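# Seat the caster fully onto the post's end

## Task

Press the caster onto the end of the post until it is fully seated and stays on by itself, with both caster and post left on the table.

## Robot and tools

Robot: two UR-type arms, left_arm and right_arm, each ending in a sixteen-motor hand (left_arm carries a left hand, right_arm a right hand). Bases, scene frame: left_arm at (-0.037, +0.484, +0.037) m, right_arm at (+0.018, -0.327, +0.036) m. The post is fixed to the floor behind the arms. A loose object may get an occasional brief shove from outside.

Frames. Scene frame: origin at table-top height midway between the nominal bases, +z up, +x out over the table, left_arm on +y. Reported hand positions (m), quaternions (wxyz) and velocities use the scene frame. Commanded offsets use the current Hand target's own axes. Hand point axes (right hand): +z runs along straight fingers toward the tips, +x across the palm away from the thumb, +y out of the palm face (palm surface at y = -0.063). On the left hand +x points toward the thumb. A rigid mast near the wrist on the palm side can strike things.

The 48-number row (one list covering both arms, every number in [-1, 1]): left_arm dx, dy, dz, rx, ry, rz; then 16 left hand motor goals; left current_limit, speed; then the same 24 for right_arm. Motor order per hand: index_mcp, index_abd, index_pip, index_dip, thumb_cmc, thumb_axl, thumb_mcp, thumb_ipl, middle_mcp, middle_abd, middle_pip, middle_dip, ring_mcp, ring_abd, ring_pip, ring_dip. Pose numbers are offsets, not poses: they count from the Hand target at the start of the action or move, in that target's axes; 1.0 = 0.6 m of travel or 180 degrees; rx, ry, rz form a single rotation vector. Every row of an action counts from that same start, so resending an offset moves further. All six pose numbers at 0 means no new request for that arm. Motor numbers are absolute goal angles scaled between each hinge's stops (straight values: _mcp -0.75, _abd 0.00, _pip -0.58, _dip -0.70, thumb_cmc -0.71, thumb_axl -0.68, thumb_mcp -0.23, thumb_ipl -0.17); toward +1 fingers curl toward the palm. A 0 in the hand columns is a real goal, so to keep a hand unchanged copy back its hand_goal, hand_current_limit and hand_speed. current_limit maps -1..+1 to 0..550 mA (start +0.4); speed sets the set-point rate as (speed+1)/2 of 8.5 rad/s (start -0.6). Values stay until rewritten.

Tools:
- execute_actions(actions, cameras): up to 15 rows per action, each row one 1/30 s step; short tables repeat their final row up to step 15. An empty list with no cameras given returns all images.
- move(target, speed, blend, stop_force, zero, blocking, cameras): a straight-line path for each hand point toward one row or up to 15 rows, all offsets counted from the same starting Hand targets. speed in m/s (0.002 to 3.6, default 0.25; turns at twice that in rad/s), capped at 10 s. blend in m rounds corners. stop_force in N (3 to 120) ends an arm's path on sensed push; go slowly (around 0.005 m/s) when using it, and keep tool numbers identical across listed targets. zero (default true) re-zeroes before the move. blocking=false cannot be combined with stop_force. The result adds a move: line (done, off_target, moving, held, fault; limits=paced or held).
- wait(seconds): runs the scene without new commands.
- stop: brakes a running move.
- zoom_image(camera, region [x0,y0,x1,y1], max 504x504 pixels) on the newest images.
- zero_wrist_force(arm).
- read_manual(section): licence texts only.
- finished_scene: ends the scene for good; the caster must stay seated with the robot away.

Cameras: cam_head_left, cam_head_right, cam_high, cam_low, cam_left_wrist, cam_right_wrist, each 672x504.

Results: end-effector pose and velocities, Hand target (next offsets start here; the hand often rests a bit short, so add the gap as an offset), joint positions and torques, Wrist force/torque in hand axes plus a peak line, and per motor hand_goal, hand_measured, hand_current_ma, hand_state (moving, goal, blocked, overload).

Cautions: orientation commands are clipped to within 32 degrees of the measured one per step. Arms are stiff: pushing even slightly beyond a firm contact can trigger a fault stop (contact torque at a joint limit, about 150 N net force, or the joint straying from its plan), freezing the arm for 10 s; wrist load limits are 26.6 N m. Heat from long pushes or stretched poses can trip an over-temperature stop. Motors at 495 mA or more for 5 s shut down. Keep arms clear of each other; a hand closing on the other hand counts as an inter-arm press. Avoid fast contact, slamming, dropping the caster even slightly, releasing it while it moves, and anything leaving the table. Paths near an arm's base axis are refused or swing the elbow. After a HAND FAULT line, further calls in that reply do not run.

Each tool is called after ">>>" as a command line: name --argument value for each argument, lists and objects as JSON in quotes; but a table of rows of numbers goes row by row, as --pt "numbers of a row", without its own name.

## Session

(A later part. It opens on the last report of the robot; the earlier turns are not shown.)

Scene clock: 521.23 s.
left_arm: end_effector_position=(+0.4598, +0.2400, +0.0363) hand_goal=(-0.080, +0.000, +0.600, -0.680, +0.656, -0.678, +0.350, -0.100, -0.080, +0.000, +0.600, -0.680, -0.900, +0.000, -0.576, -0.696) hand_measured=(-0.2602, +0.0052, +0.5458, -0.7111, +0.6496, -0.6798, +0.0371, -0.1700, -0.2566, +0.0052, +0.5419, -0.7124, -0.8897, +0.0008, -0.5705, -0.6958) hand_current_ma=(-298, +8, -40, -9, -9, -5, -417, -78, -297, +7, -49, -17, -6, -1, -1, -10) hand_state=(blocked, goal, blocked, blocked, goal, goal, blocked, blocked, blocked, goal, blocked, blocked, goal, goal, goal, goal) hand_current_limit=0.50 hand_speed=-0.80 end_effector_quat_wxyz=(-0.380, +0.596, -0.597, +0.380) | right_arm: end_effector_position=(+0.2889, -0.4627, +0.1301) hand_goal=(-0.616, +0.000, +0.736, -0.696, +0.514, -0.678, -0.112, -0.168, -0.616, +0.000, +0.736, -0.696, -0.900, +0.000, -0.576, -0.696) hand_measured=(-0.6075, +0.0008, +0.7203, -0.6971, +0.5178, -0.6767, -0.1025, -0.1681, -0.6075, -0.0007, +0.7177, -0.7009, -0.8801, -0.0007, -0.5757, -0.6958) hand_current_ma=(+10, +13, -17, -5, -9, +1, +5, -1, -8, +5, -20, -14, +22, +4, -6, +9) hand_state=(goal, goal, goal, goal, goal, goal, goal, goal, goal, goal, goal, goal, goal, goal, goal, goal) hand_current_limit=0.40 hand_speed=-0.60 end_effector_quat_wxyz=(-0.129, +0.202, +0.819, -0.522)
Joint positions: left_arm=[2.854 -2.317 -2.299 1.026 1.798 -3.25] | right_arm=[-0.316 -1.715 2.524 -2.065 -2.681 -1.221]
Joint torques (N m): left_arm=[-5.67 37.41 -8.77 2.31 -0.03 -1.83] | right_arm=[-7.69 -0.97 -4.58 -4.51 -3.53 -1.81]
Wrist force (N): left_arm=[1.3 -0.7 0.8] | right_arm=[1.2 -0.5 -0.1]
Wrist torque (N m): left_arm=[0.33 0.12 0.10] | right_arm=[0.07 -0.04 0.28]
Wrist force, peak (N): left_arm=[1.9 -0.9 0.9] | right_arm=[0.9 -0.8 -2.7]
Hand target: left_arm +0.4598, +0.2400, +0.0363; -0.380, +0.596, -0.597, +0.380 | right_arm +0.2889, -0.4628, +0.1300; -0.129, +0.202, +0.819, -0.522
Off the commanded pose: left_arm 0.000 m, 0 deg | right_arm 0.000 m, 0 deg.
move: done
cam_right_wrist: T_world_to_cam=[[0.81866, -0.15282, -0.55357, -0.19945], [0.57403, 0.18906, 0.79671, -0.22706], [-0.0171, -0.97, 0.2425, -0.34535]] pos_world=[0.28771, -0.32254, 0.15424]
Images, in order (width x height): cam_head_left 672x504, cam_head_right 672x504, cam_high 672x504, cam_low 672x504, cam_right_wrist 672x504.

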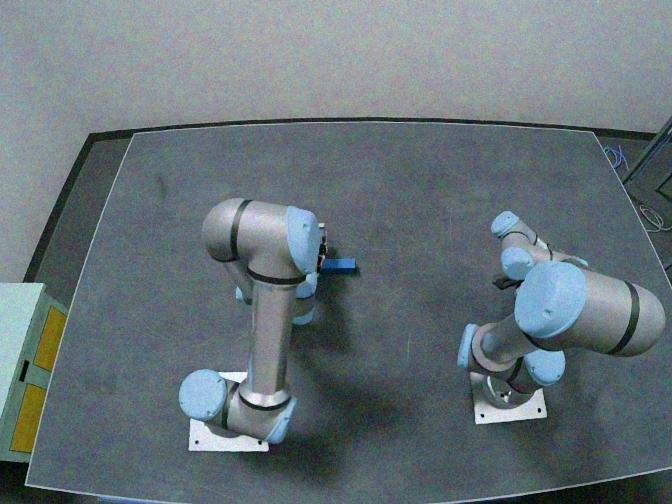

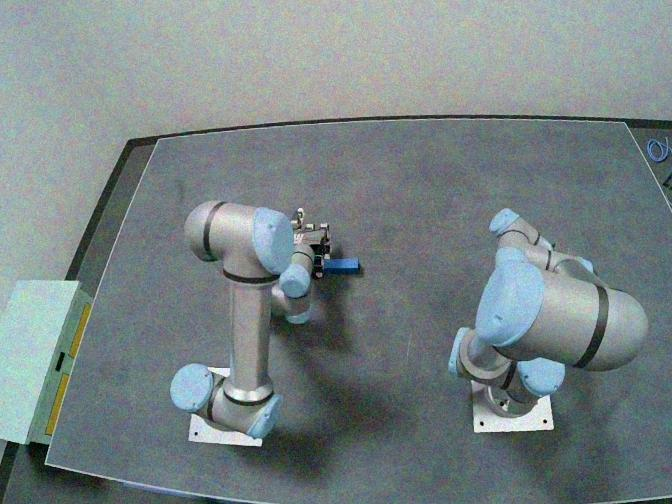

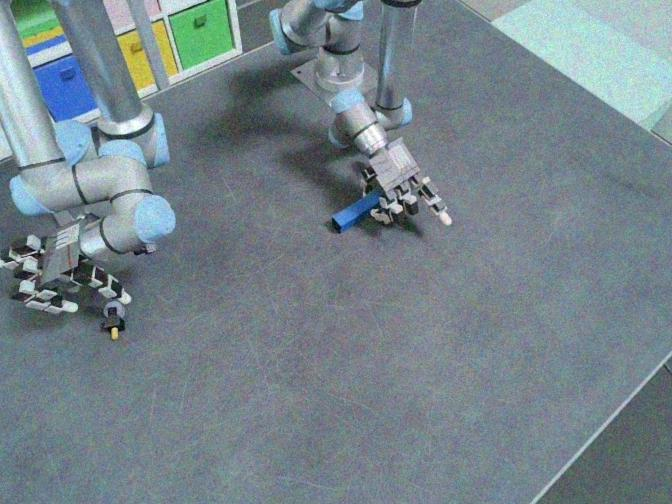

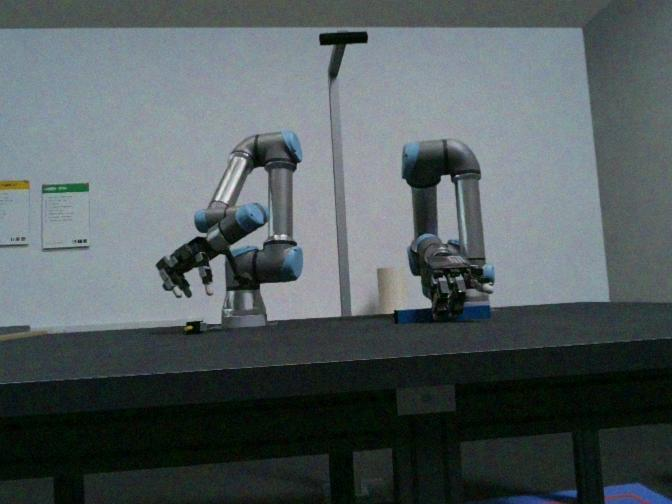

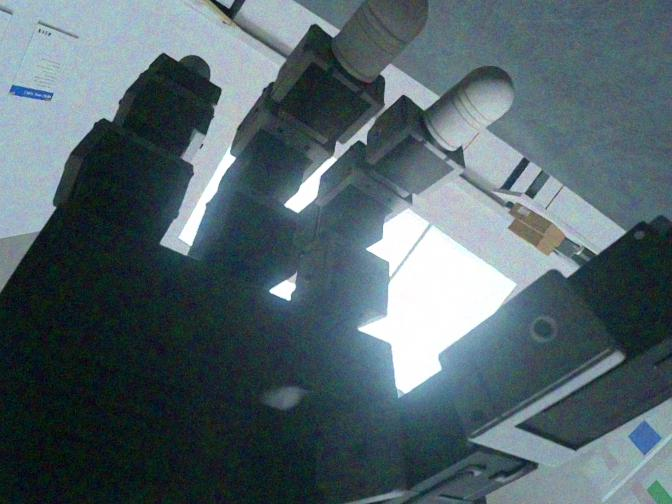

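>>> move --target '[0,0,0,0,0,0,-0.08,0,0.6,-0.68,0.657,-0.677,0.35,-0.1,-0.08,0,0.6,-0.68,-0.9,0,-0.576,-0.696,0.5,-0.8,-0.0109,0.117,0.0645,0,0,0,-0.616,0,0.737,-0.696,0.514,-0.677,-0.112,-0.168,-0.616,0,0.737,-0.696,-0.9,0,-0.576,-0.696,0.4,-0.6]' --speed 0.07 --stop_force 4 --cameras '["cam_high","cam_low","cam_right_wrist"]'

>>> zoom_image --camera "cam_high" --region '[60, 270, 150, 350]'

>>> zoom_image --camera "cam_low" --region '[160, 270, 240, 340]'

Scene clock: 593.93 s.
left_arm: end_effector_position=(+0.4598, +0.2400, +0.0363) hand_goal=(-0.080, +0.000, +0.600, -0.680, +0.656, -0.678, +0.350, -0.100, -0.080, +0.000, +0.600, -0.680, -0.900, +0.000, -0.576, -0.696) hand_measured=(-0.2602, +0.0052, +0.5458, -0.7111, +0.6496, -0.6798, +0.0371, -0.1700, -0.2566, +0.0037, +0.5432, -0.7124, -0.8897, -0.0007, -0.5718, -0.6958) hand_current_ma=(-301, +22, -27, -4, -3, -8, -422, -85, -298, +7, -45, -14, +4, +3, +5, -9) hand_state=(blocked, goal, blocked, blocked, goal, goal, blocked, blocked, blocked, goal, blocked, blocked, goal, goal, goal, goal) hand_current_limit=0.50 hand_speed=-0.80 end_effector_quat_wxyz=(-0.380, +0.596, -0.597, +0.380) | right_arm: end_effector_position=(+0.2922, -0.4706, +0.0501) hand_goal=(-0.616, +0.000, +0.736, -0.696, +0.514, -0.678, -0.112, -0.168, -0.616, +0.000, +0.736, -0.696, -0.900, +0.000, -0.576, -0.696) hand_measured=(-0.6075, -0.0007, +0.7190, -0.6971, +0.5178, -0.6777, -0.1025, -0.1681, -0.6051, -0.0007, +0.7190, -0.6996, -0.8801, -0.0007, -0.5770, -0.6958) hand_current_ma=(+5, +2, -16, -4, -7, -8, +7, +0, -8, +9, -18, -8, +13, +13, -5, +15) hand_state=(goal, goal, goal, goal, goal, goal, goal, goal, goal, goal, goal, goal, goal, goal, goal, goal) hand_current_limit=0.40 hand_speed=-0.60 end_effector_quat_wxyz=(-0.129, +0.202, +0.819, -0.522)
Joint positions: left_arm=[2.854 -2.317 -2.299 1.026 1.798 -3.25] | right_arm=[-0.337 -1.403 2.608 -2.5 -2.687 -1.266]
Joint torques (N m): left_arm=[-5.09 36.47 -8.71 3.11 -1.51 -1.85] | right_arm=[-8.28 -8.3 2.7 -5.05 -1.15 -2.19]
Wrist force (N): left_arm=[1.5 -0.7 0.8] | right_arm=[0.8 -0.6 0.2]
Wrist torque (N m): left_arm=[0.32 0.09 0.12] | right_arm=[0.03 0.03 0.22]
Wrist force, peak (N): left_arm=[1.8 -0.9 1.0] | right_arm=[1.4 -0.6 0.3]
Hand target: left_arm +0.4598, +0.2400, +0.0363; -0.380, +0.596, -0.597, +0.380 | right_arm +0.2922, -0.4706, +0.0501; -0.129, +0.202, +0.819, -0.522
Off the commanded pose: left_arm 0.000 m, 0 deg | right_arm 0.000 m, 0 deg.
move: done
cam_right_wrist: T_world_to_cam=[[0.81871, -0.15273, -0.55353, -0.24763], [0.57396, 0.18913, 0.79675, -0.16369], [-0.017, -0.97, 0.2425, -0.33358]] pos_world=[0.29101, -0.33044, 0.07424]

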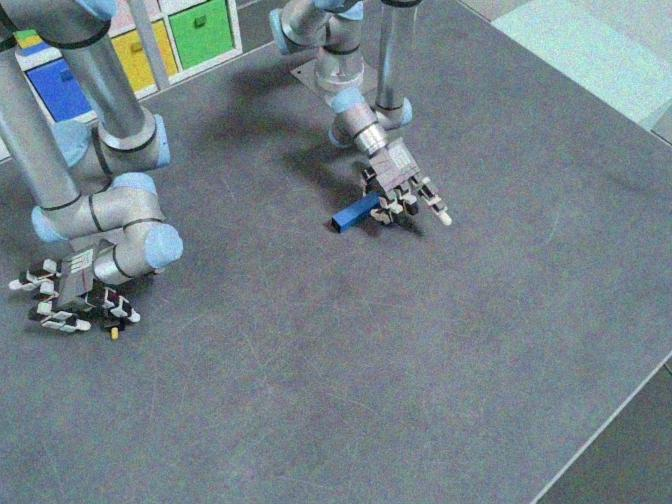

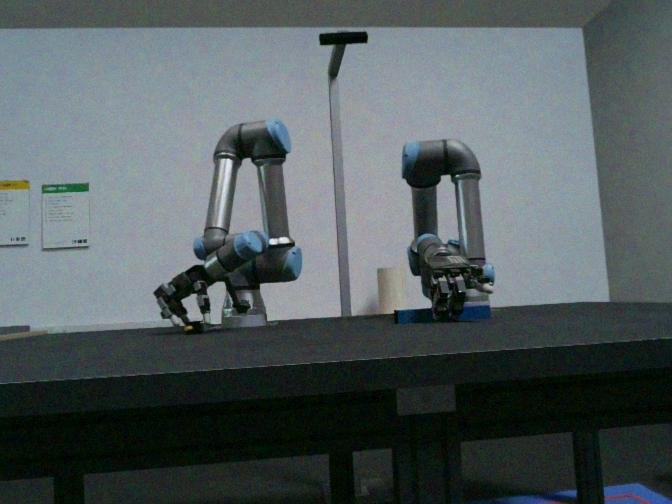

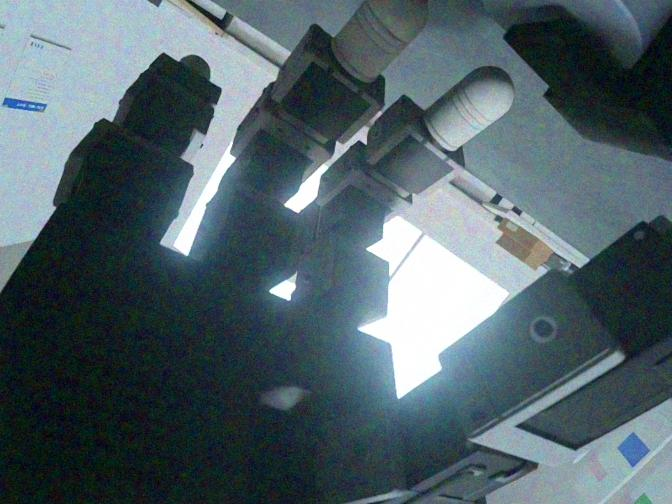

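Scaled by 5.600 from the camera's image (finer frame: 960x720).

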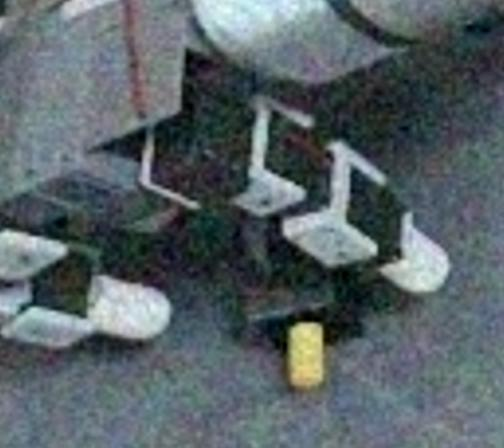

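Scaled by 6.300 from the camera's image (finer frame: 960x720).

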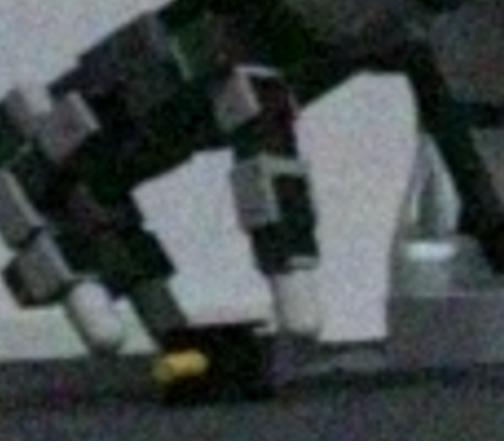

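>>> move --pt "0 0 0 0 0 0 -0.08 0 0.6 -0.68 0.657 -0.677 0.35 -0.1 -0.08 0 0.6 -0.68 -0.9 0 -0.576 -0.696 0.5 -0.8 0 0.0227 0.0106 0 0 0 -0.616 0 0.737 -0.696 0.514 -0.677 -0.112 -0.168 -0.616 0 0.737 -0.696 -0.9 0 -0.576 -0.696 0.4 -0.6" --pt "0 0 0 0 0 0 -0.08 0 0.6 -0.68 0.657 -0.677 0.35 -0.1 -0.08 0 0.6 -0.68 -0.9 0 -0.576 -0.696 0.5 -0.8 0 0.0227 0.0106 0 0 0 -0.34 0 0.577 -0.696 0.514 -0.677 0.0 -0.168 -0.616 0 0.737 -0.696 -0.9 0 -0.576 -0.696 0.2 -0.8" --pt "0 0 0 0 0 0 -0.08 0 0.6 -0.68 0.657 -0.677 0.35 -0.1 -0.08 0 0.6 -0.68 -0.9 0 -0.576 -0.696 0.5 -0.8 0 0.0227 0.0106 0 0 0 -0.18 0 0.577 -0.696 0.514 -0.677 0.16 -0.168 -0.616 0 0.737 -0.696 -0.9 0 -0.576 -0.696 0.2 -0.8" --speed 0.04 --cameras '["cam_high","cam_low","cam_right_wrist"]'

>>> zoom_image --camera "cam_high" --region '[60, 270, 150, 350]'

>>> zoom_image --camera "cam_low" --region '[160, 270, 240, 340]'

Scene clock: 619.10 s.
left_arm: end_effector_position=(+0.4598, +0.2400, +0.0363) hand_goal=(-0.080, +0.000, +0.600, -0.680, +0.656, -0.678, +0.350, -0.100, -0.080, +0.000, +0.600, -0.680, -0.900, +0.000, -0.576, -0.696) hand_measured=(-0.2602, +0.0052, +0.5458, -0.7111, +0.6496, -0.6798, +0.0371, -0.1700, -0.2566, +0.0052, +0.5432, -0.7124, -0.8897, +0.0008, -0.5705, -0.6958) hand_current_ma=(-296, +7, -37, -14, -13, -12, -423, -85, -303, +20, -42, -23, +4, +5, +3, -4) hand_state=(blocked, goal, blocked, blocked, goal, goal, blocked, blocked, blocked, goal, blocked, blocked, goal, goal, goal, goal) hand_current_limit=0.50 hand_speed=-0.80 end_effector_quat_wxyz=(-0.380, +0.596, -0.597, +0.380) | right_arm: end_effector_position=(+0.2922, -0.4706, +0.0350) hand_goal=(-0.180, +0.000, +0.576, -0.696, +0.514, -0.678, +0.160, -0.168, -0.616, +0.000, +0.736, -0.696, -0.900, +0.000, -0.576, -0.696) hand_measured=(-0.2735, -0.0007, +0.5740, -0.7034, +0.5190, -0.6767, +0.0549, -0.1805, -0.6063, -0.0007, +0.7177, -0.6996, -0.8789, -0.0007, -0.5770, -0.6958) hand_current_ma=(-93, +7, -17, -15, -4, -2, -147, -14, -3, +5, -19, -5, +23, +5, -9, +13) hand_state=(blocked, goal, goal, goal, goal, goal, blocked, goal, goal, goal, goal, goal, goal, goal, goal, goal) hand_current_limit=0.20 hand_speed=-0.80 end_effector_quat_wxyz=(-0.129, +0.202, +0.819, -0.522)
Joint positions: left_arm=[2.854 -2.317 -2.299 1.026 1.798 -3.25] | right_arm=[-0.337 -1.337 2.616 -2.575 -2.687 -1.266]
Joint torques (N m): left_arm=[-4.62 35.79 -8.88 3.15 -1.94 -1.83] | right_arm=[-7.95 -9.15 3.9 -4.23 -3.19 -2.26]
Wrist force (N): left_arm=[1.5 -0.7 0.9] | right_arm=[0.7 -2.4 -0.6]
Wrist torque (N m): left_arm=[0.31 0.09 0.12] | right_arm=[0.00 0.02 0.24]
Wrist force, peak (N): left_arm=[1.7 -0.9 1.0] | right_arm=[0.7 -2.9 -0.9]
Hand target: left_arm +0.4598, +0.2400, +0.0363; -0.380, +0.596, -0.597, +0.380 | right_arm +0.2922, -0.4706, +0.0350; -0.129, +0.202, +0.819, -0.522
Off the commanded pose: left_arm 0.000 m, 0 deg | right_arm 0.000 m, 0 deg.
move: done
cam_right_wrist: T_world_to_cam=[[0.81871, -0.15268, -0.55354, -0.25583], [0.57396, 0.18905, 0.79676, -0.15171], [-0.017, -0.97003, 0.24241, -0.32995]] pos_world=[0.29091, -0.33044, 0.05924]

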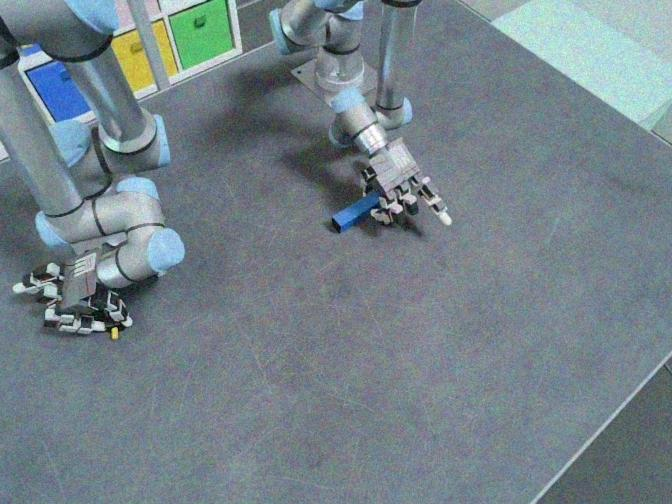

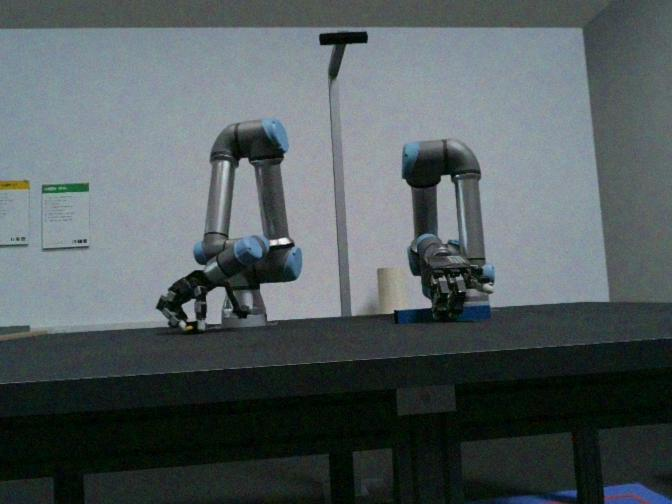

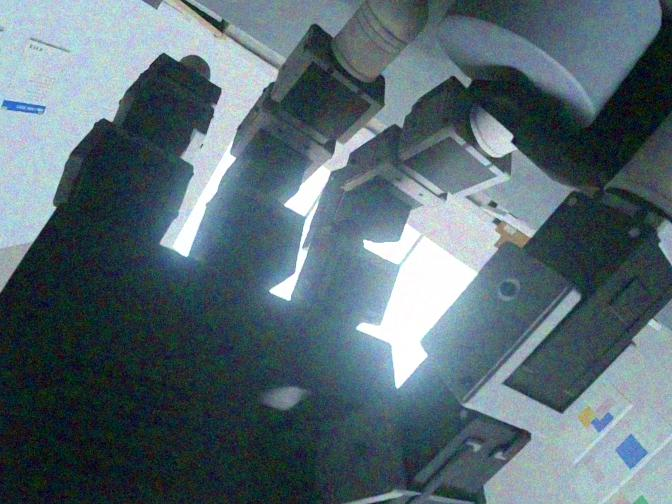

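Scaled by 5.600 from the camera's image (finer frame: 960x720).

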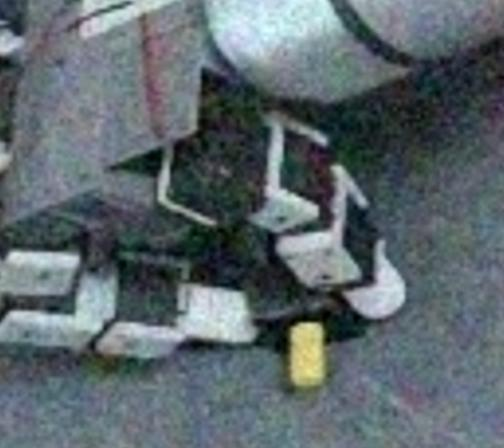

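Scaled by 6.300 from the camera's image (finer frame: 960x720).

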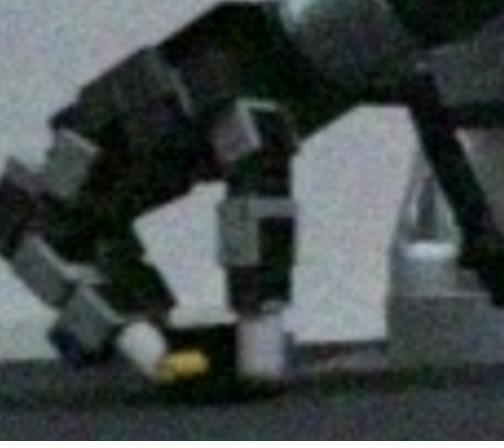

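>>> move --pt "0 0 0 0 0 0 -0.08 0 0.6 -0.68 0.657 -0.677 0.35 -0.1 -0.08 0 0.6 -0.68 -0.9 0 -0.576 -0.696 0.5 -0.8 0 0 0 0 0 0 -0.05 0 0.6 -0.68 0.514 -0.677 0.3 -0.12 -0.5 0 0.577 -0.696 -0.9 0 -0.576 -0.696 0.5 -0.8" --pt "0 0 0 0 0 0 -0.08 0 0.6 -0.68 0.657 -0.677 0.35 -0.1 -0.08 0 0.6 -0.68 -0.9 0 -0.576 -0.696 0.5 -0.8 0 -0.0075 -0.0035 0 0 0 -0.05 0 0.6 -0.68 0.514 -0.677 0.35 -0.12 -0.2 0 0.577 -0.696 -0.9 0 -0.576 -0.696 0.5 -0.8" --speed 0.03 --cameras '["cam_high","cam_low","cam_right_wrist"]'

>>> zoom_image --camera "cam_high" --region '[60, 270, 150, 350]'

>>> zoom_image --camera "cam_low" --region '[160, 270, 240, 340]'

Scene clock: 632.50 s.
left_arm: end_effector_position=(+0.4598, +0.2400, +0.0363) hand_goal=(-0.080, +0.000, +0.600, -0.680, +0.656, -0.678, +0.350, -0.100, -0.080, +0.000, +0.600, -0.680, -0.900, +0.000, -0.576, -0.696) hand_measured=(-0.2602, +0.0052, +0.5458, -0.7111, +0.6496, -0.6798, +0.0371, -0.1700, -0.2566, +0.0037, +0.5432, -0.7124, -0.8897, -0.0007, -0.5718, -0.6958) hand_current_ma=(-300, +19, -38, -14, -13, -2, -422, -84, -301, -2, -34, -17, -4, -9, -4, -6) hand_state=(blocked, goal, blocked, blocked, goal, goal, blocked, blocked, blocked, goal, blocked, blocked, goal, goal, goal, goal) hand_current_limit=0.50 hand_speed=-0.80 end_effector_quat_wxyz=(-0.380, +0.596, -0.597, +0.380) | right_arm: end_effector_position=(+0.2922, -0.4706, +0.0400) hand_goal=(-0.050, +0.000, +0.600, -0.680, +0.514, -0.678, +0.350, -0.120, -0.200, +0.000, +0.576, -0.696, -0.900, +0.000, -0.576, -0.696) hand_measured=(-0.2711, +0.0008, +0.5227, -0.7200, +0.4839, -0.6851, +0.0836, -0.1824, -0.2614, +0.0008, +0.5509, -0.7047, -0.8801, -0.0007, -0.5770, -0.6958) hand_current_ma=(-282, +8, -81, -33, -38, -9, -412, -76, -68, +2, -25, -18, +25, +5, -9, +11) hand_state=(blocked, goal, blocked, blocked, blocked, goal, blocked, blocked, blocked, goal, blocked, goal, goal, goal, goal, goal) hand_current_limit=0.50 hand_speed=-0.80 end_effector_quat_wxyz=(-0.129, +0.202, +0.819, -0.522)
Joint positions: left_arm=[2.854 -2.317 -2.299 1.026 1.798 -3.25] | right_arm=[-0.337 -1.359 2.614 -2.55 -2.687 -1.266]
Joint torques (N m): left_arm=[-4.14 34.94 -9.13 3.22 -2.01 -1.87] | right_arm=[7.82 -31.97 -23.65 -0.12 -2.07 2.04]
Wrist force (N): left_arm=[1.6 -0.8 0.9] | right_arm=[0.8 0.8 0.8]
Wrist torque (N m): left_arm=[0.30 0.09 0.12] | right_arm=[0.15 0.01 0.10]
Wrist force, peak (N): left_arm=[1.7 -1.0 1.0] | right_arm=[0.6 -3.7 -2.1]
Hand target: left_arm +0.4598, +0.2400, +0.0363; -0.380, +0.596, -0.597, +0.380 | right_arm +0.2922, -0.4706, +0.0400; -0.129, +0.202, +0.819, -0.522
Off the commanded pose: left_arm 0.000 m, 0 deg | right_arm 0.000 m, 0 deg.
move: done
cam_right_wrist: T_world_to_cam=[[0.81871, -0.15268, -0.55354, -0.25306], [0.57396, 0.18905, 0.79676, -0.15569], [-0.017, -0.97003, 0.24241, -0.33116]] pos_world=[0.29091, -0.33044, 0.06424]

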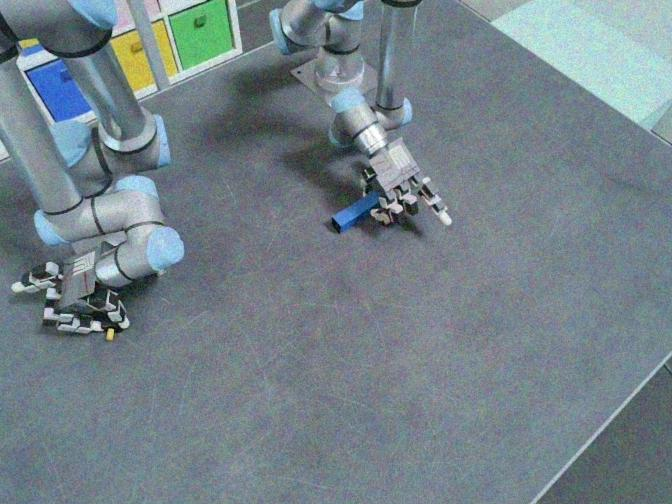

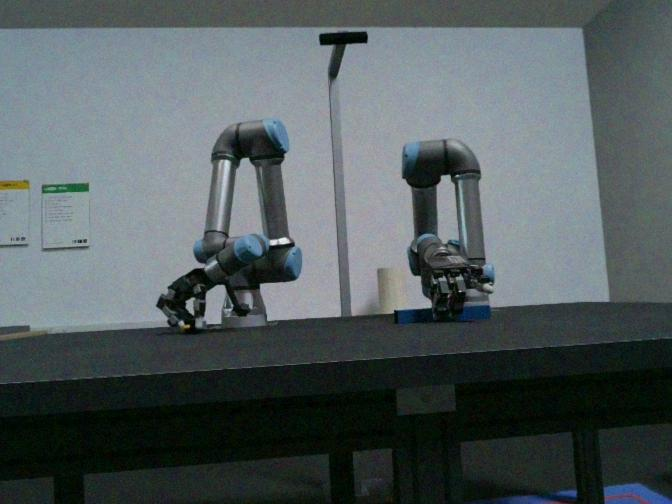

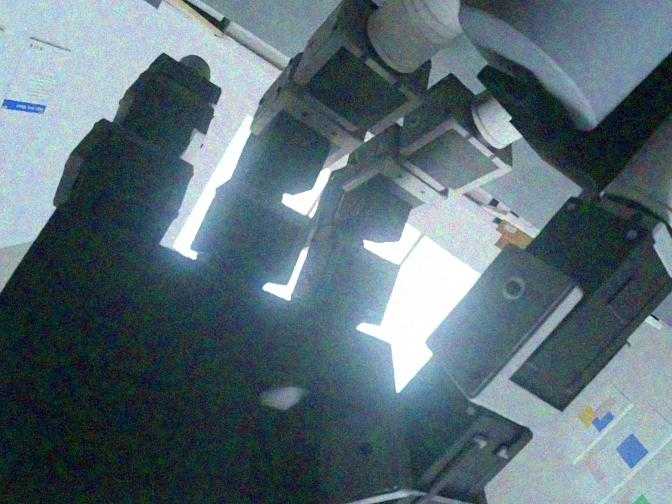

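Scaled by 5.600 from the camera's image (finer frame: 960x720).

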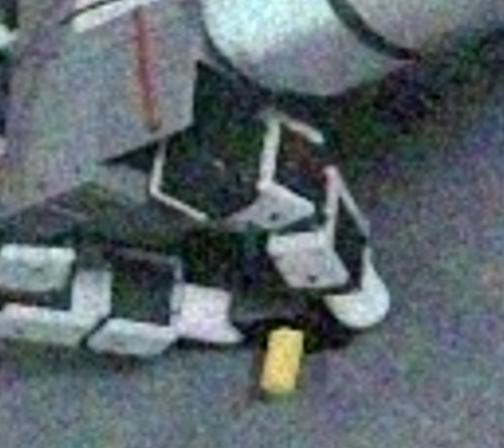

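Scaled by 6.300 from the camera's image (finer frame: 960x720).

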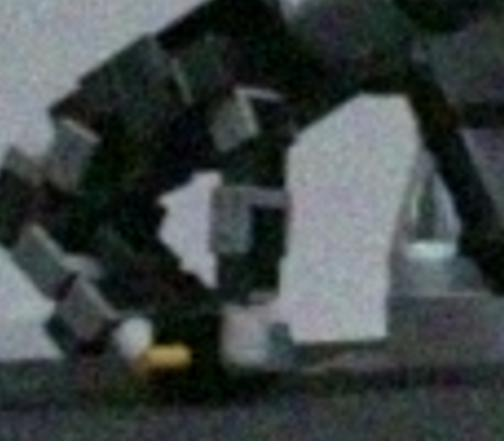

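>>> move --pt "0 0 0 0 0 0 -0.08 0 0.6 -0.68 0.657 -0.677 0.35 -0.1 -0.08 0 0.6 -0.68 -0.9 0 -0.576 -0.696 0.5 -0.8 0 -0.0906 -0.0423 0 0 0 -0.05 0 0.6 -0.68 0.514 -0.677 0.35 -0.12 -0.2 0 0.577 -0.696 -0.9 0 -0.576 -0.696 0.5 -0.8" --pt "0 0 0 0 0 0 -0.08 0 0.6 -0.68 0.657 -0.677 0.35 -0.1 -0.08 0 0.6 -0.68 -0.9 0 -0.576 -0.696 0.5 -0.8 0.0968 0.2448 -0.7617 0 -0.6344 -0.2958 -0.05 0 0.6 -0.68 0.514 -0.677 0.35 -0.12 -0.2 0 0.577 -0.696 -0.9 0 -0.576 -0.696 0.5 -0.8" --speed 0.15 --blend '[0.015,0]' --cameras '["all"]'

>>> zoom_image --camera "cam_high" --region '[250, 150, 400, 270]'

>>> zoom_image --camera "cam_low" --region '[310, 250, 450, 340]'

>>> zoom_image --camera "cam_head_right" --region '[310, 210, 430, 310]'

Scene clock: 668.87 s.
left_arm: end_effector_position=(+0.4598, +0.2400, +0.0363) hand_goal=(-0.080, +0.000, +0.600, -0.680, +0.656, -0.678, +0.350, -0.100, -0.080, +0.000, +0.600, -0.680, -0.900, +0.000, -0.576, -0.696) hand_measured=(-0.2590, +0.0052, +0.5458, -0.7098, +0.6496, -0.6798, +0.0371, -0.1700, -0.2566, +0.0037, +0.5419, -0.7124, -0.8897, -0.0007, -0.5705, -0.6958) hand_current_ma=(-302, +11, -37, -7, -8, -10, -415, -86, -301, +12, -38, -20, +1, +0, +4, -7) hand_state=(blocked, goal, blocked, blocked, goal, goal, blocked, blocked, blocked, goal, blocked, blocked, goal, goal, goal, goal) hand_current_limit=0.50 hand_speed=-0.80 end_effector_quat_wxyz=(-0.380, +0.596, -0.597, +0.380) | right_arm: end_effector_position=(+0.4625, -0.0221, +0.1000) hand_goal=(-0.050, +0.000, +0.600, -0.680, +0.514, -0.678, +0.350, -0.120, -0.200, +0.000, +0.576, -0.696, -0.900, +0.000, -0.576, -0.696) hand_measured=(-0.2711, +0.0023, +0.5240, -0.7200, +0.4839, -0.6851, +0.0846, -0.1824, -0.2602, +0.0008, +0.5509, -0.7060, -0.8801, -0.0036, -0.5757, -0.6958) hand_current_ma=(-286, +8, -79, -31, -25, -1, -420, -73, -63, +6, -30, -7, +24, -1, -12, +4) hand_state=(blocked, goal, blocked, blocked, blocked, goal, blocked, blocked, blocked, goal, blocked, goal, blocked, goal, goal, goal) hand_current_limit=0.50 hand_speed=-0.80 end_effector_quat_wxyz=(-0.406, +0.638, -0.552, +0.352)
Joint positions: left_arm=[2.854 -2.317 -2.299 1.026 1.798 -3.25] | right_arm=[0.404 -1.038 2.363 -4.018 -1.792 -3.036]
Joint torques (N m): left_arm=[-2.91 32.44 -8.94 3.23 -1.96 -1.86] | right_arm=[-8.39 -23.72 -22.75 -0.66 1.59 -2.49]
Wrist force (N): left_arm=[1.5 -0.9 1.0] | right_arm=[0.5 0.6 0.5]
Wrist torque (N m): left_arm=[0.28 0.10 0.12] | right_arm=[0.13 0.11 0.23]
Wrist force, peak (N): left_arm=[1.7 -1.1 0.9] | right_arm=[1.0 2.0 0.9]
Hand target: left_arm +0.4598, +0.2400, +0.0363; -0.380, +0.596, -0.597, +0.380 | right_arm +0.4625, -0.0221, +0.1000; -0.406, +0.638, -0.552, +0.352
Off the commanded pose: left_arm 0.000 m, 0 deg | right_arm 0.000 m, 0 deg.
move: done
cam_left_wrist: T_world_to_cam=[[0.27639, 0.79265, 0.54342, -0.36882], [-0.41098, -0.41365, 0.8124, 0.21501], [0.86874, -0.44787, 0.21143, -0.17216]] pos_world=[0.33986, 0.30418, 0.06215]
cam_right_wrist: T_world_to_cam=[[-0.35769, 0.75227, -0.5533, 0.27319], [-0.49002, 0.35318, 0.79696, 0.10964], [0.79495, 0.55619, 0.2423, -0.24954]] pos_world=[0.34981, -0.10545, 0.12424]

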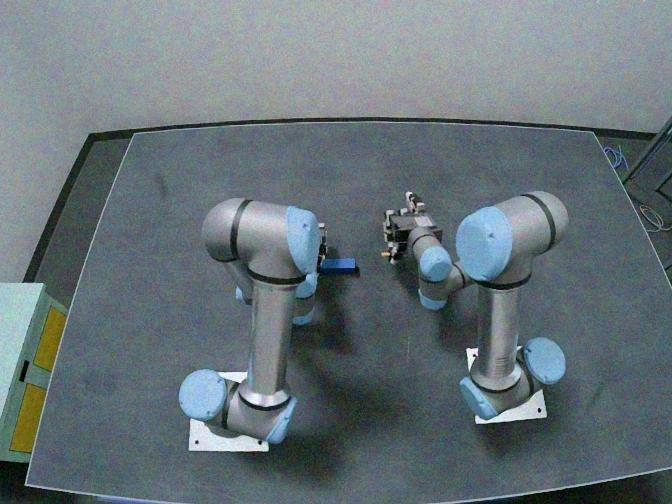

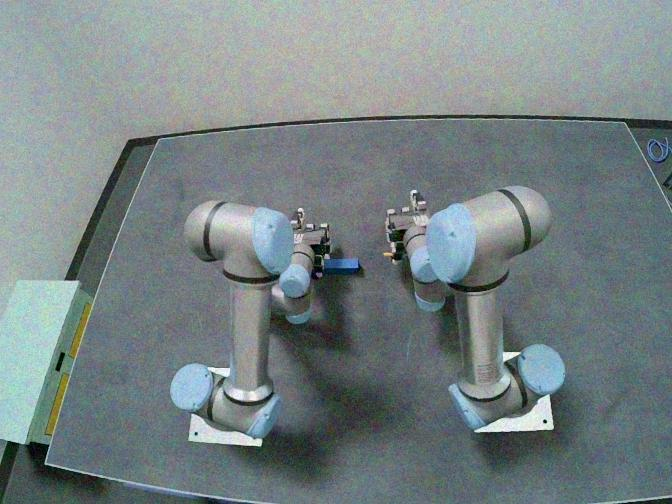

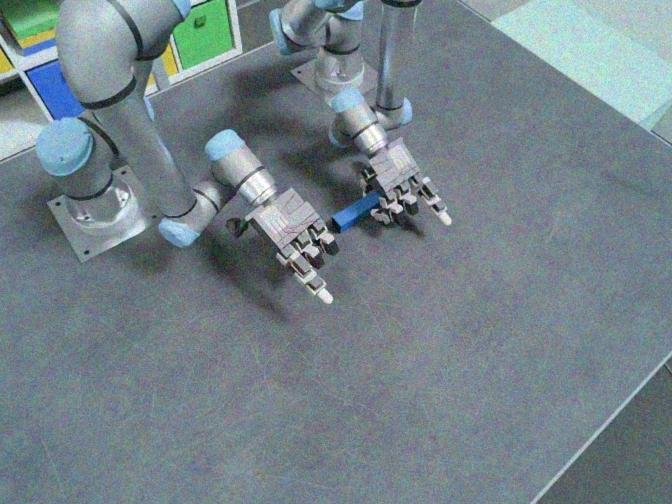

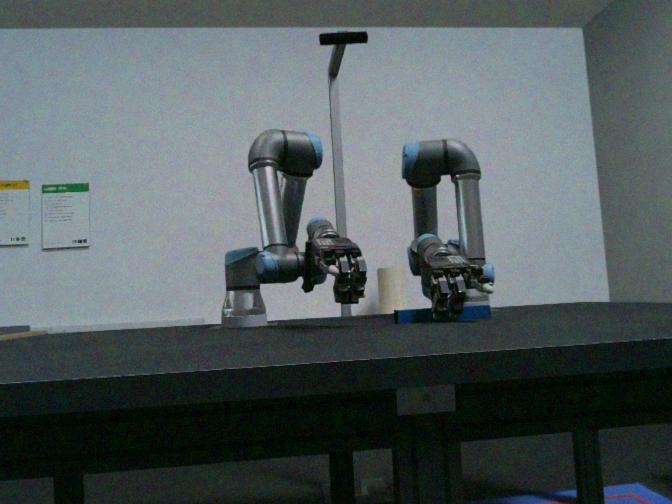

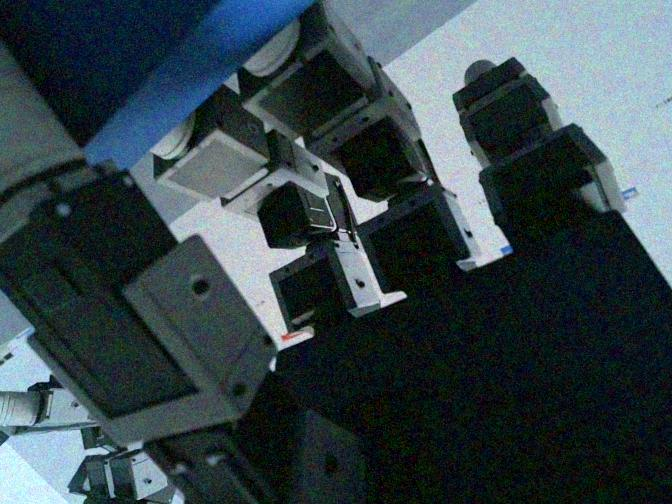

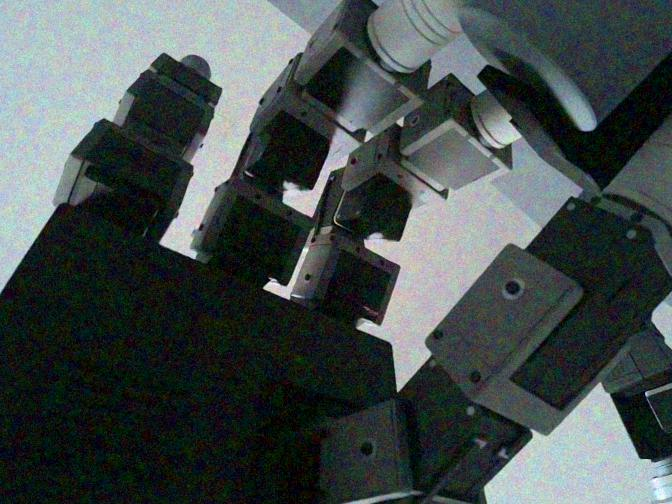

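Scaled by 3.360 from the camera's image (finer frame: 960x720).

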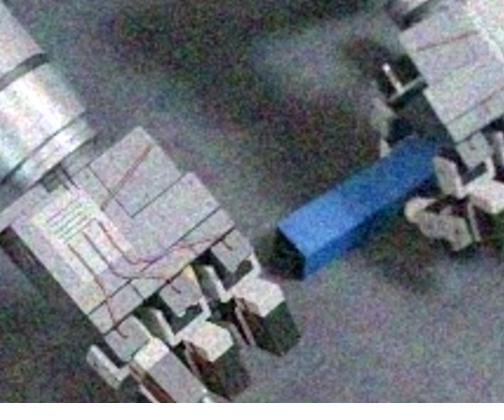

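Scaled by 3.600 from the camera's image (finer frame: 960x720).

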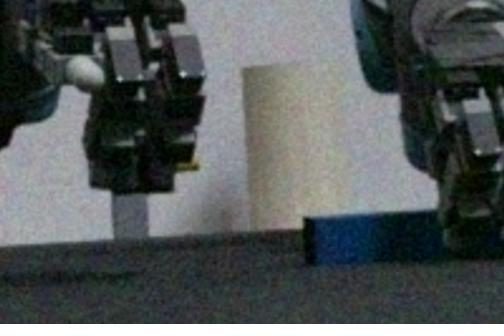

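Scaled by 4.200 from the camera's image (finer frame: 960x720).

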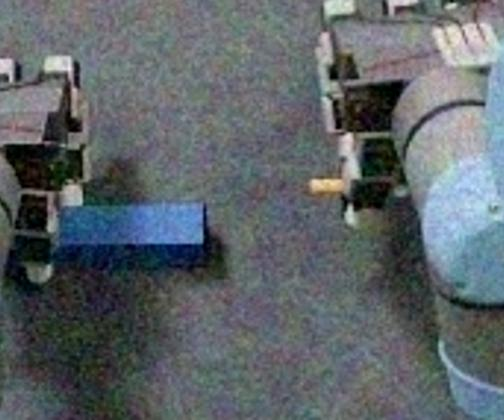

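>>> zoom_image --camera "cam_high" --region '[325, 205, 355, 240]'

>>> zoom_image --camera "cam_low" --region '[330, 280, 410, 330]'

>>> zoom_image --camera "cam_head_right" --region '[340, 235, 410, 285]'

>>> zoom_image --camera "cam_head_left" --region '[335, 235, 405, 285]'

Scaled by 14.400 from the camera's image (finer frame: 960x720).

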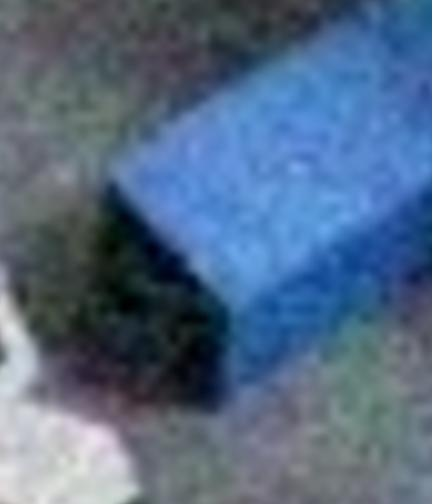

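Scaled by 6.300 from the camera's image (finer frame: 960x720).

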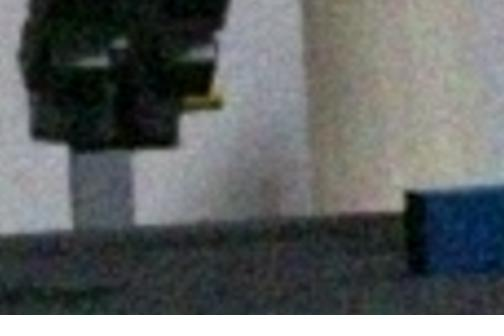

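Scaled by 7.200 from the camera's image (finer frame: 960x720).

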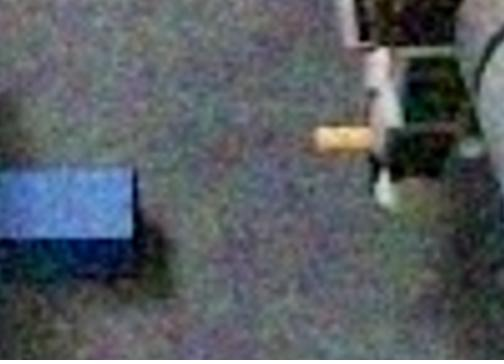

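Scaled by 7.200 from the camera's image (finer frame: 960x720).

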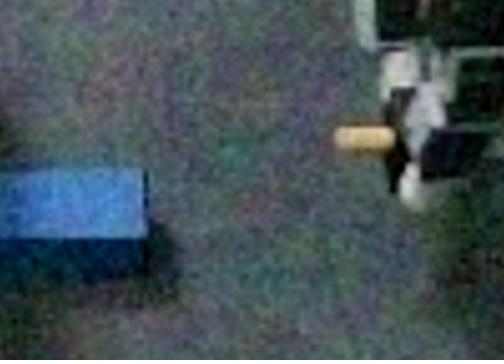

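>>> move --target '[0,0,0,0,0,0,-0.08,0,0.6,-0.68,0.657,-0.677,0.35,-0.1,-0.08,0,0.6,-0.68,-0.9,0,-0.576,-0.696,0.5,-0.8,-0.0753,0.0688,0.0497,0,-0.0352,-0.0164,-0.05,0,0.6,-0.68,0.514,-0.677,0.35,-0.12,-0.2,0,0.577,-0.696,-0.9,0,-0.576,-0.696,0.5,-0.8]' --speed 0.08 --cameras '["all"]'

>>> zoom_image --camera "cam_high" --region '[290, 180, 380, 260]'

>>> zoom_image --camera "cam_low" --region '[350, 280, 420, 330]'

>>> zoom_image --camera "cam_head_right" --region '[340, 240, 400, 290]'

>>> zoom_image --camera "cam_head_left" --region '[335, 240, 395, 290]'

Scene clock: 743.97 s.
left_arm: end_effector_position=(+0.4598, +0.2400, +0.0363) hand_goal=(-0.080, +0.000, +0.600, -0.680, +0.656, -0.678, +0.350, -0.100, -0.080, +0.000, +0.600, -0.680, -0.900, +0.000, -0.576, -0.696) hand_measured=(-0.2602, +0.0052, +0.5458, -0.7111, +0.6496, -0.6798, +0.0371, -0.1700, -0.2566, +0.0052, +0.5432, -0.7124, -0.8897, -0.0007, -0.5718, -0.6958) hand_current_ma=(-302, +10, -25, -4, -13, -8, -415, -79, -312, +7, -45, -17, -4, -3, -2, -3) hand_state=(blocked, goal, blocked, blocked, goal, goal, blocked, blocked, blocked, goal, blocked, blocked, goal, goal, goal, goal) hand_current_limit=0.50 hand_speed=-0.80 end_effector_quat_wxyz=(-0.380, +0.596, -0.597, +0.380) | right_arm: end_effector_position=(+0.4655, +0.0240, +0.0500) hand_goal=(-0.050, +0.000, +0.600, -0.680, +0.514, -0.678, +0.350, -0.120, -0.200, +0.000, +0.576, -0.696, -0.900, +0.000, -0.576, -0.696) hand_measured=(-0.2711, +0.0008, +0.5227, -0.7200, +0.4839, -0.6851, +0.0836, -0.1815, -0.2602, +0.0023, +0.5509, -0.7047, -0.8789, -0.0007, -0.5770, -0.6958) hand_current_ma=(-272, +8, -79, -34, -27, +2, -419, -77, -58, +12, -18, -8, +19, +9, -12, +6) hand_state=(blocked, goal, blocked, blocked, blocked, goal, blocked, blocked, blocked, goal, blocked, goal, blocked, goal, goal, goal) hand_current_limit=0.50 hand_speed=-0.80 end_effector_quat_wxyz=(-0.427, +0.670, -0.512, +0.326)
Joint positions: left_arm=[2.854 -2.317 -2.299 1.026 1.798 -3.25] | right_arm=[0.458 -0.863 2.275 -4.111 -1.73 -3.066]
Joint torques (N m): left_arm=[-2.38 32.39 -8.69 3.26 -2 -1.89] | right_arm=[9.01 -29.52 -21.91 -5.52 1.37 -2.19]
Wrist force (N): left_arm=[1.7 -0.9 0.8] | right_arm=[0.3 0.9 0.3]
Wrist torque (N m): left_arm=[0.29 0.08 0.13] | right_arm=[0.19 0.08 0.21]
Wrist force, peak (N): left_arm=[1.6 -1.3 0.9] | right_arm=[1.3 0.9 0.4]
Hand target: left_arm +0.4598, +0.2400, +0.0363; -0.380, +0.596, -0.597, +0.380 | right_arm +0.4655, +0.0240, +0.0500; -0.427, +0.670, -0.512, +0.326
Off the commanded pose: left_arm 0.000 m, 0 deg | right_arm 0.000 m, 0 deg.
move: done
cam_left_wrist: T_world_to_cam=[[0.27639, 0.79265, 0.54342, -0.36882], [-0.41098, -0.41365, 0.8124, 0.21501], [0.86874, -0.44787, 0.21143, -0.17216]] pos_world=[0.33986, 0.30418, 0.06215]
cam_right_wrist: T_world_to_cam=[[-0.4466, 0.70321, -0.55322, 0.2545], [-0.52929, 0.29088, 0.79702, 0.15446], [0.72139, 0.64876, 0.24229, -0.23343]] pos_world=[0.3638, -0.07245, 0.07424]

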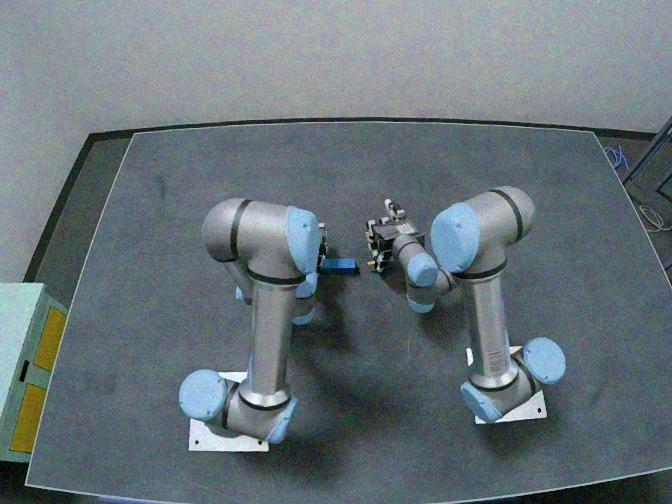

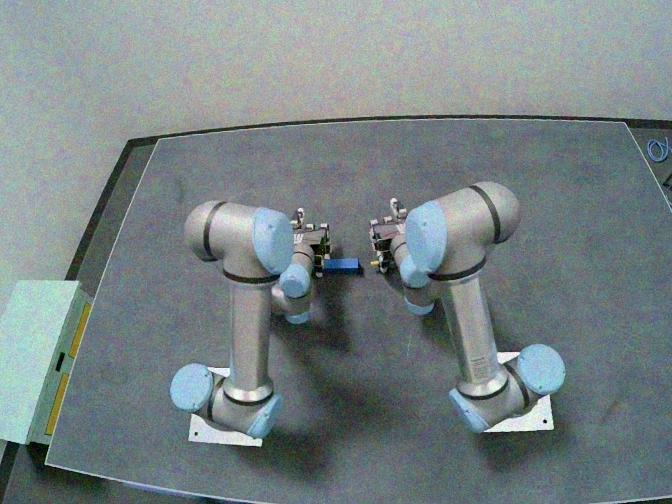

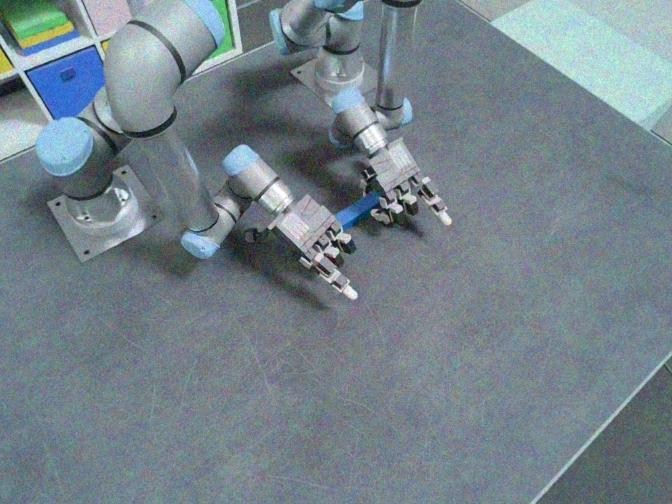

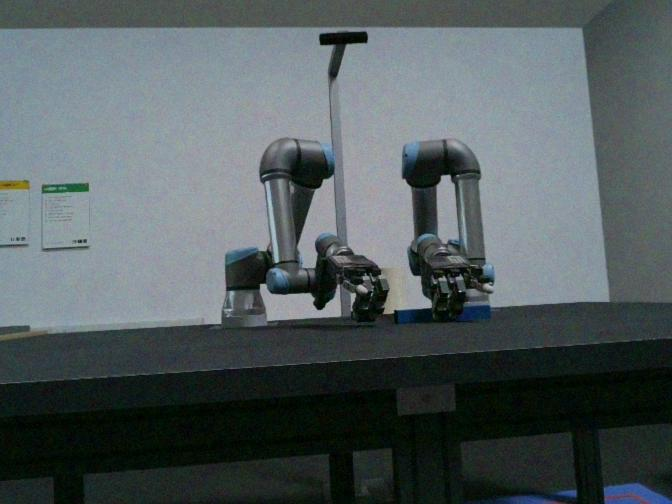

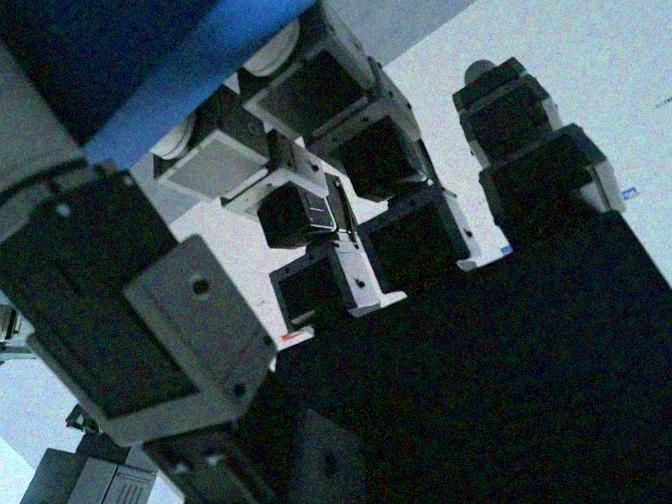

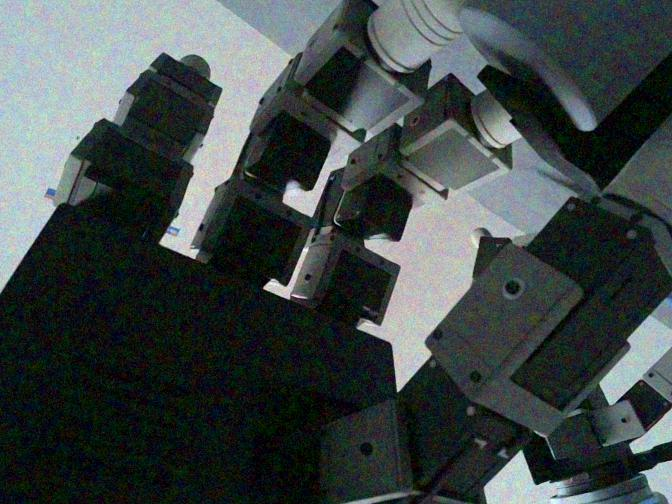

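Scaled by 5.600 from the camera's image (finer frame: 960x720).

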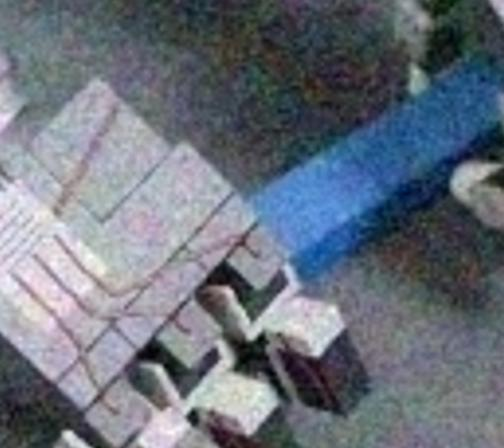

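Scaled by 7.200 from the camera's image (finer frame: 960x720).

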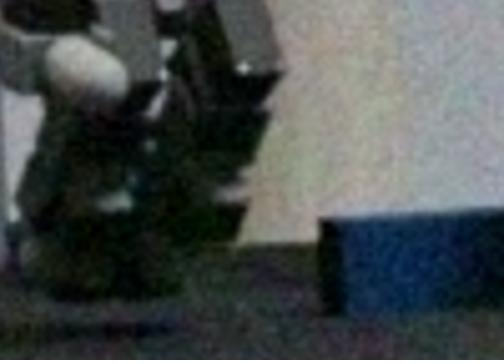

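Scaled by 8.400 from the camera's image (finer frame: 960x720).

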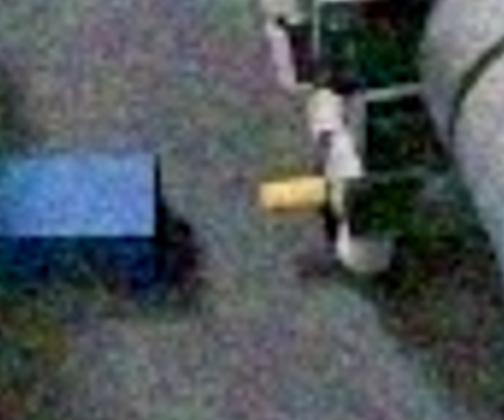

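Scaled by 8.400 from the camera's image (finer frame: 960x720).

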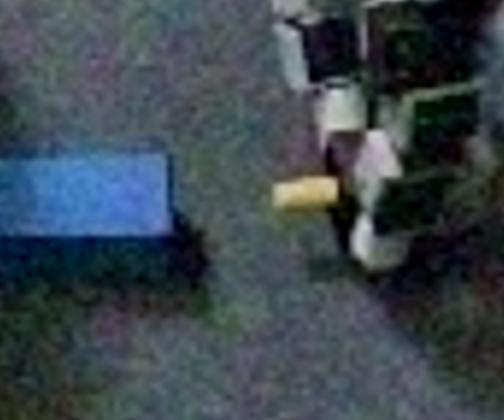

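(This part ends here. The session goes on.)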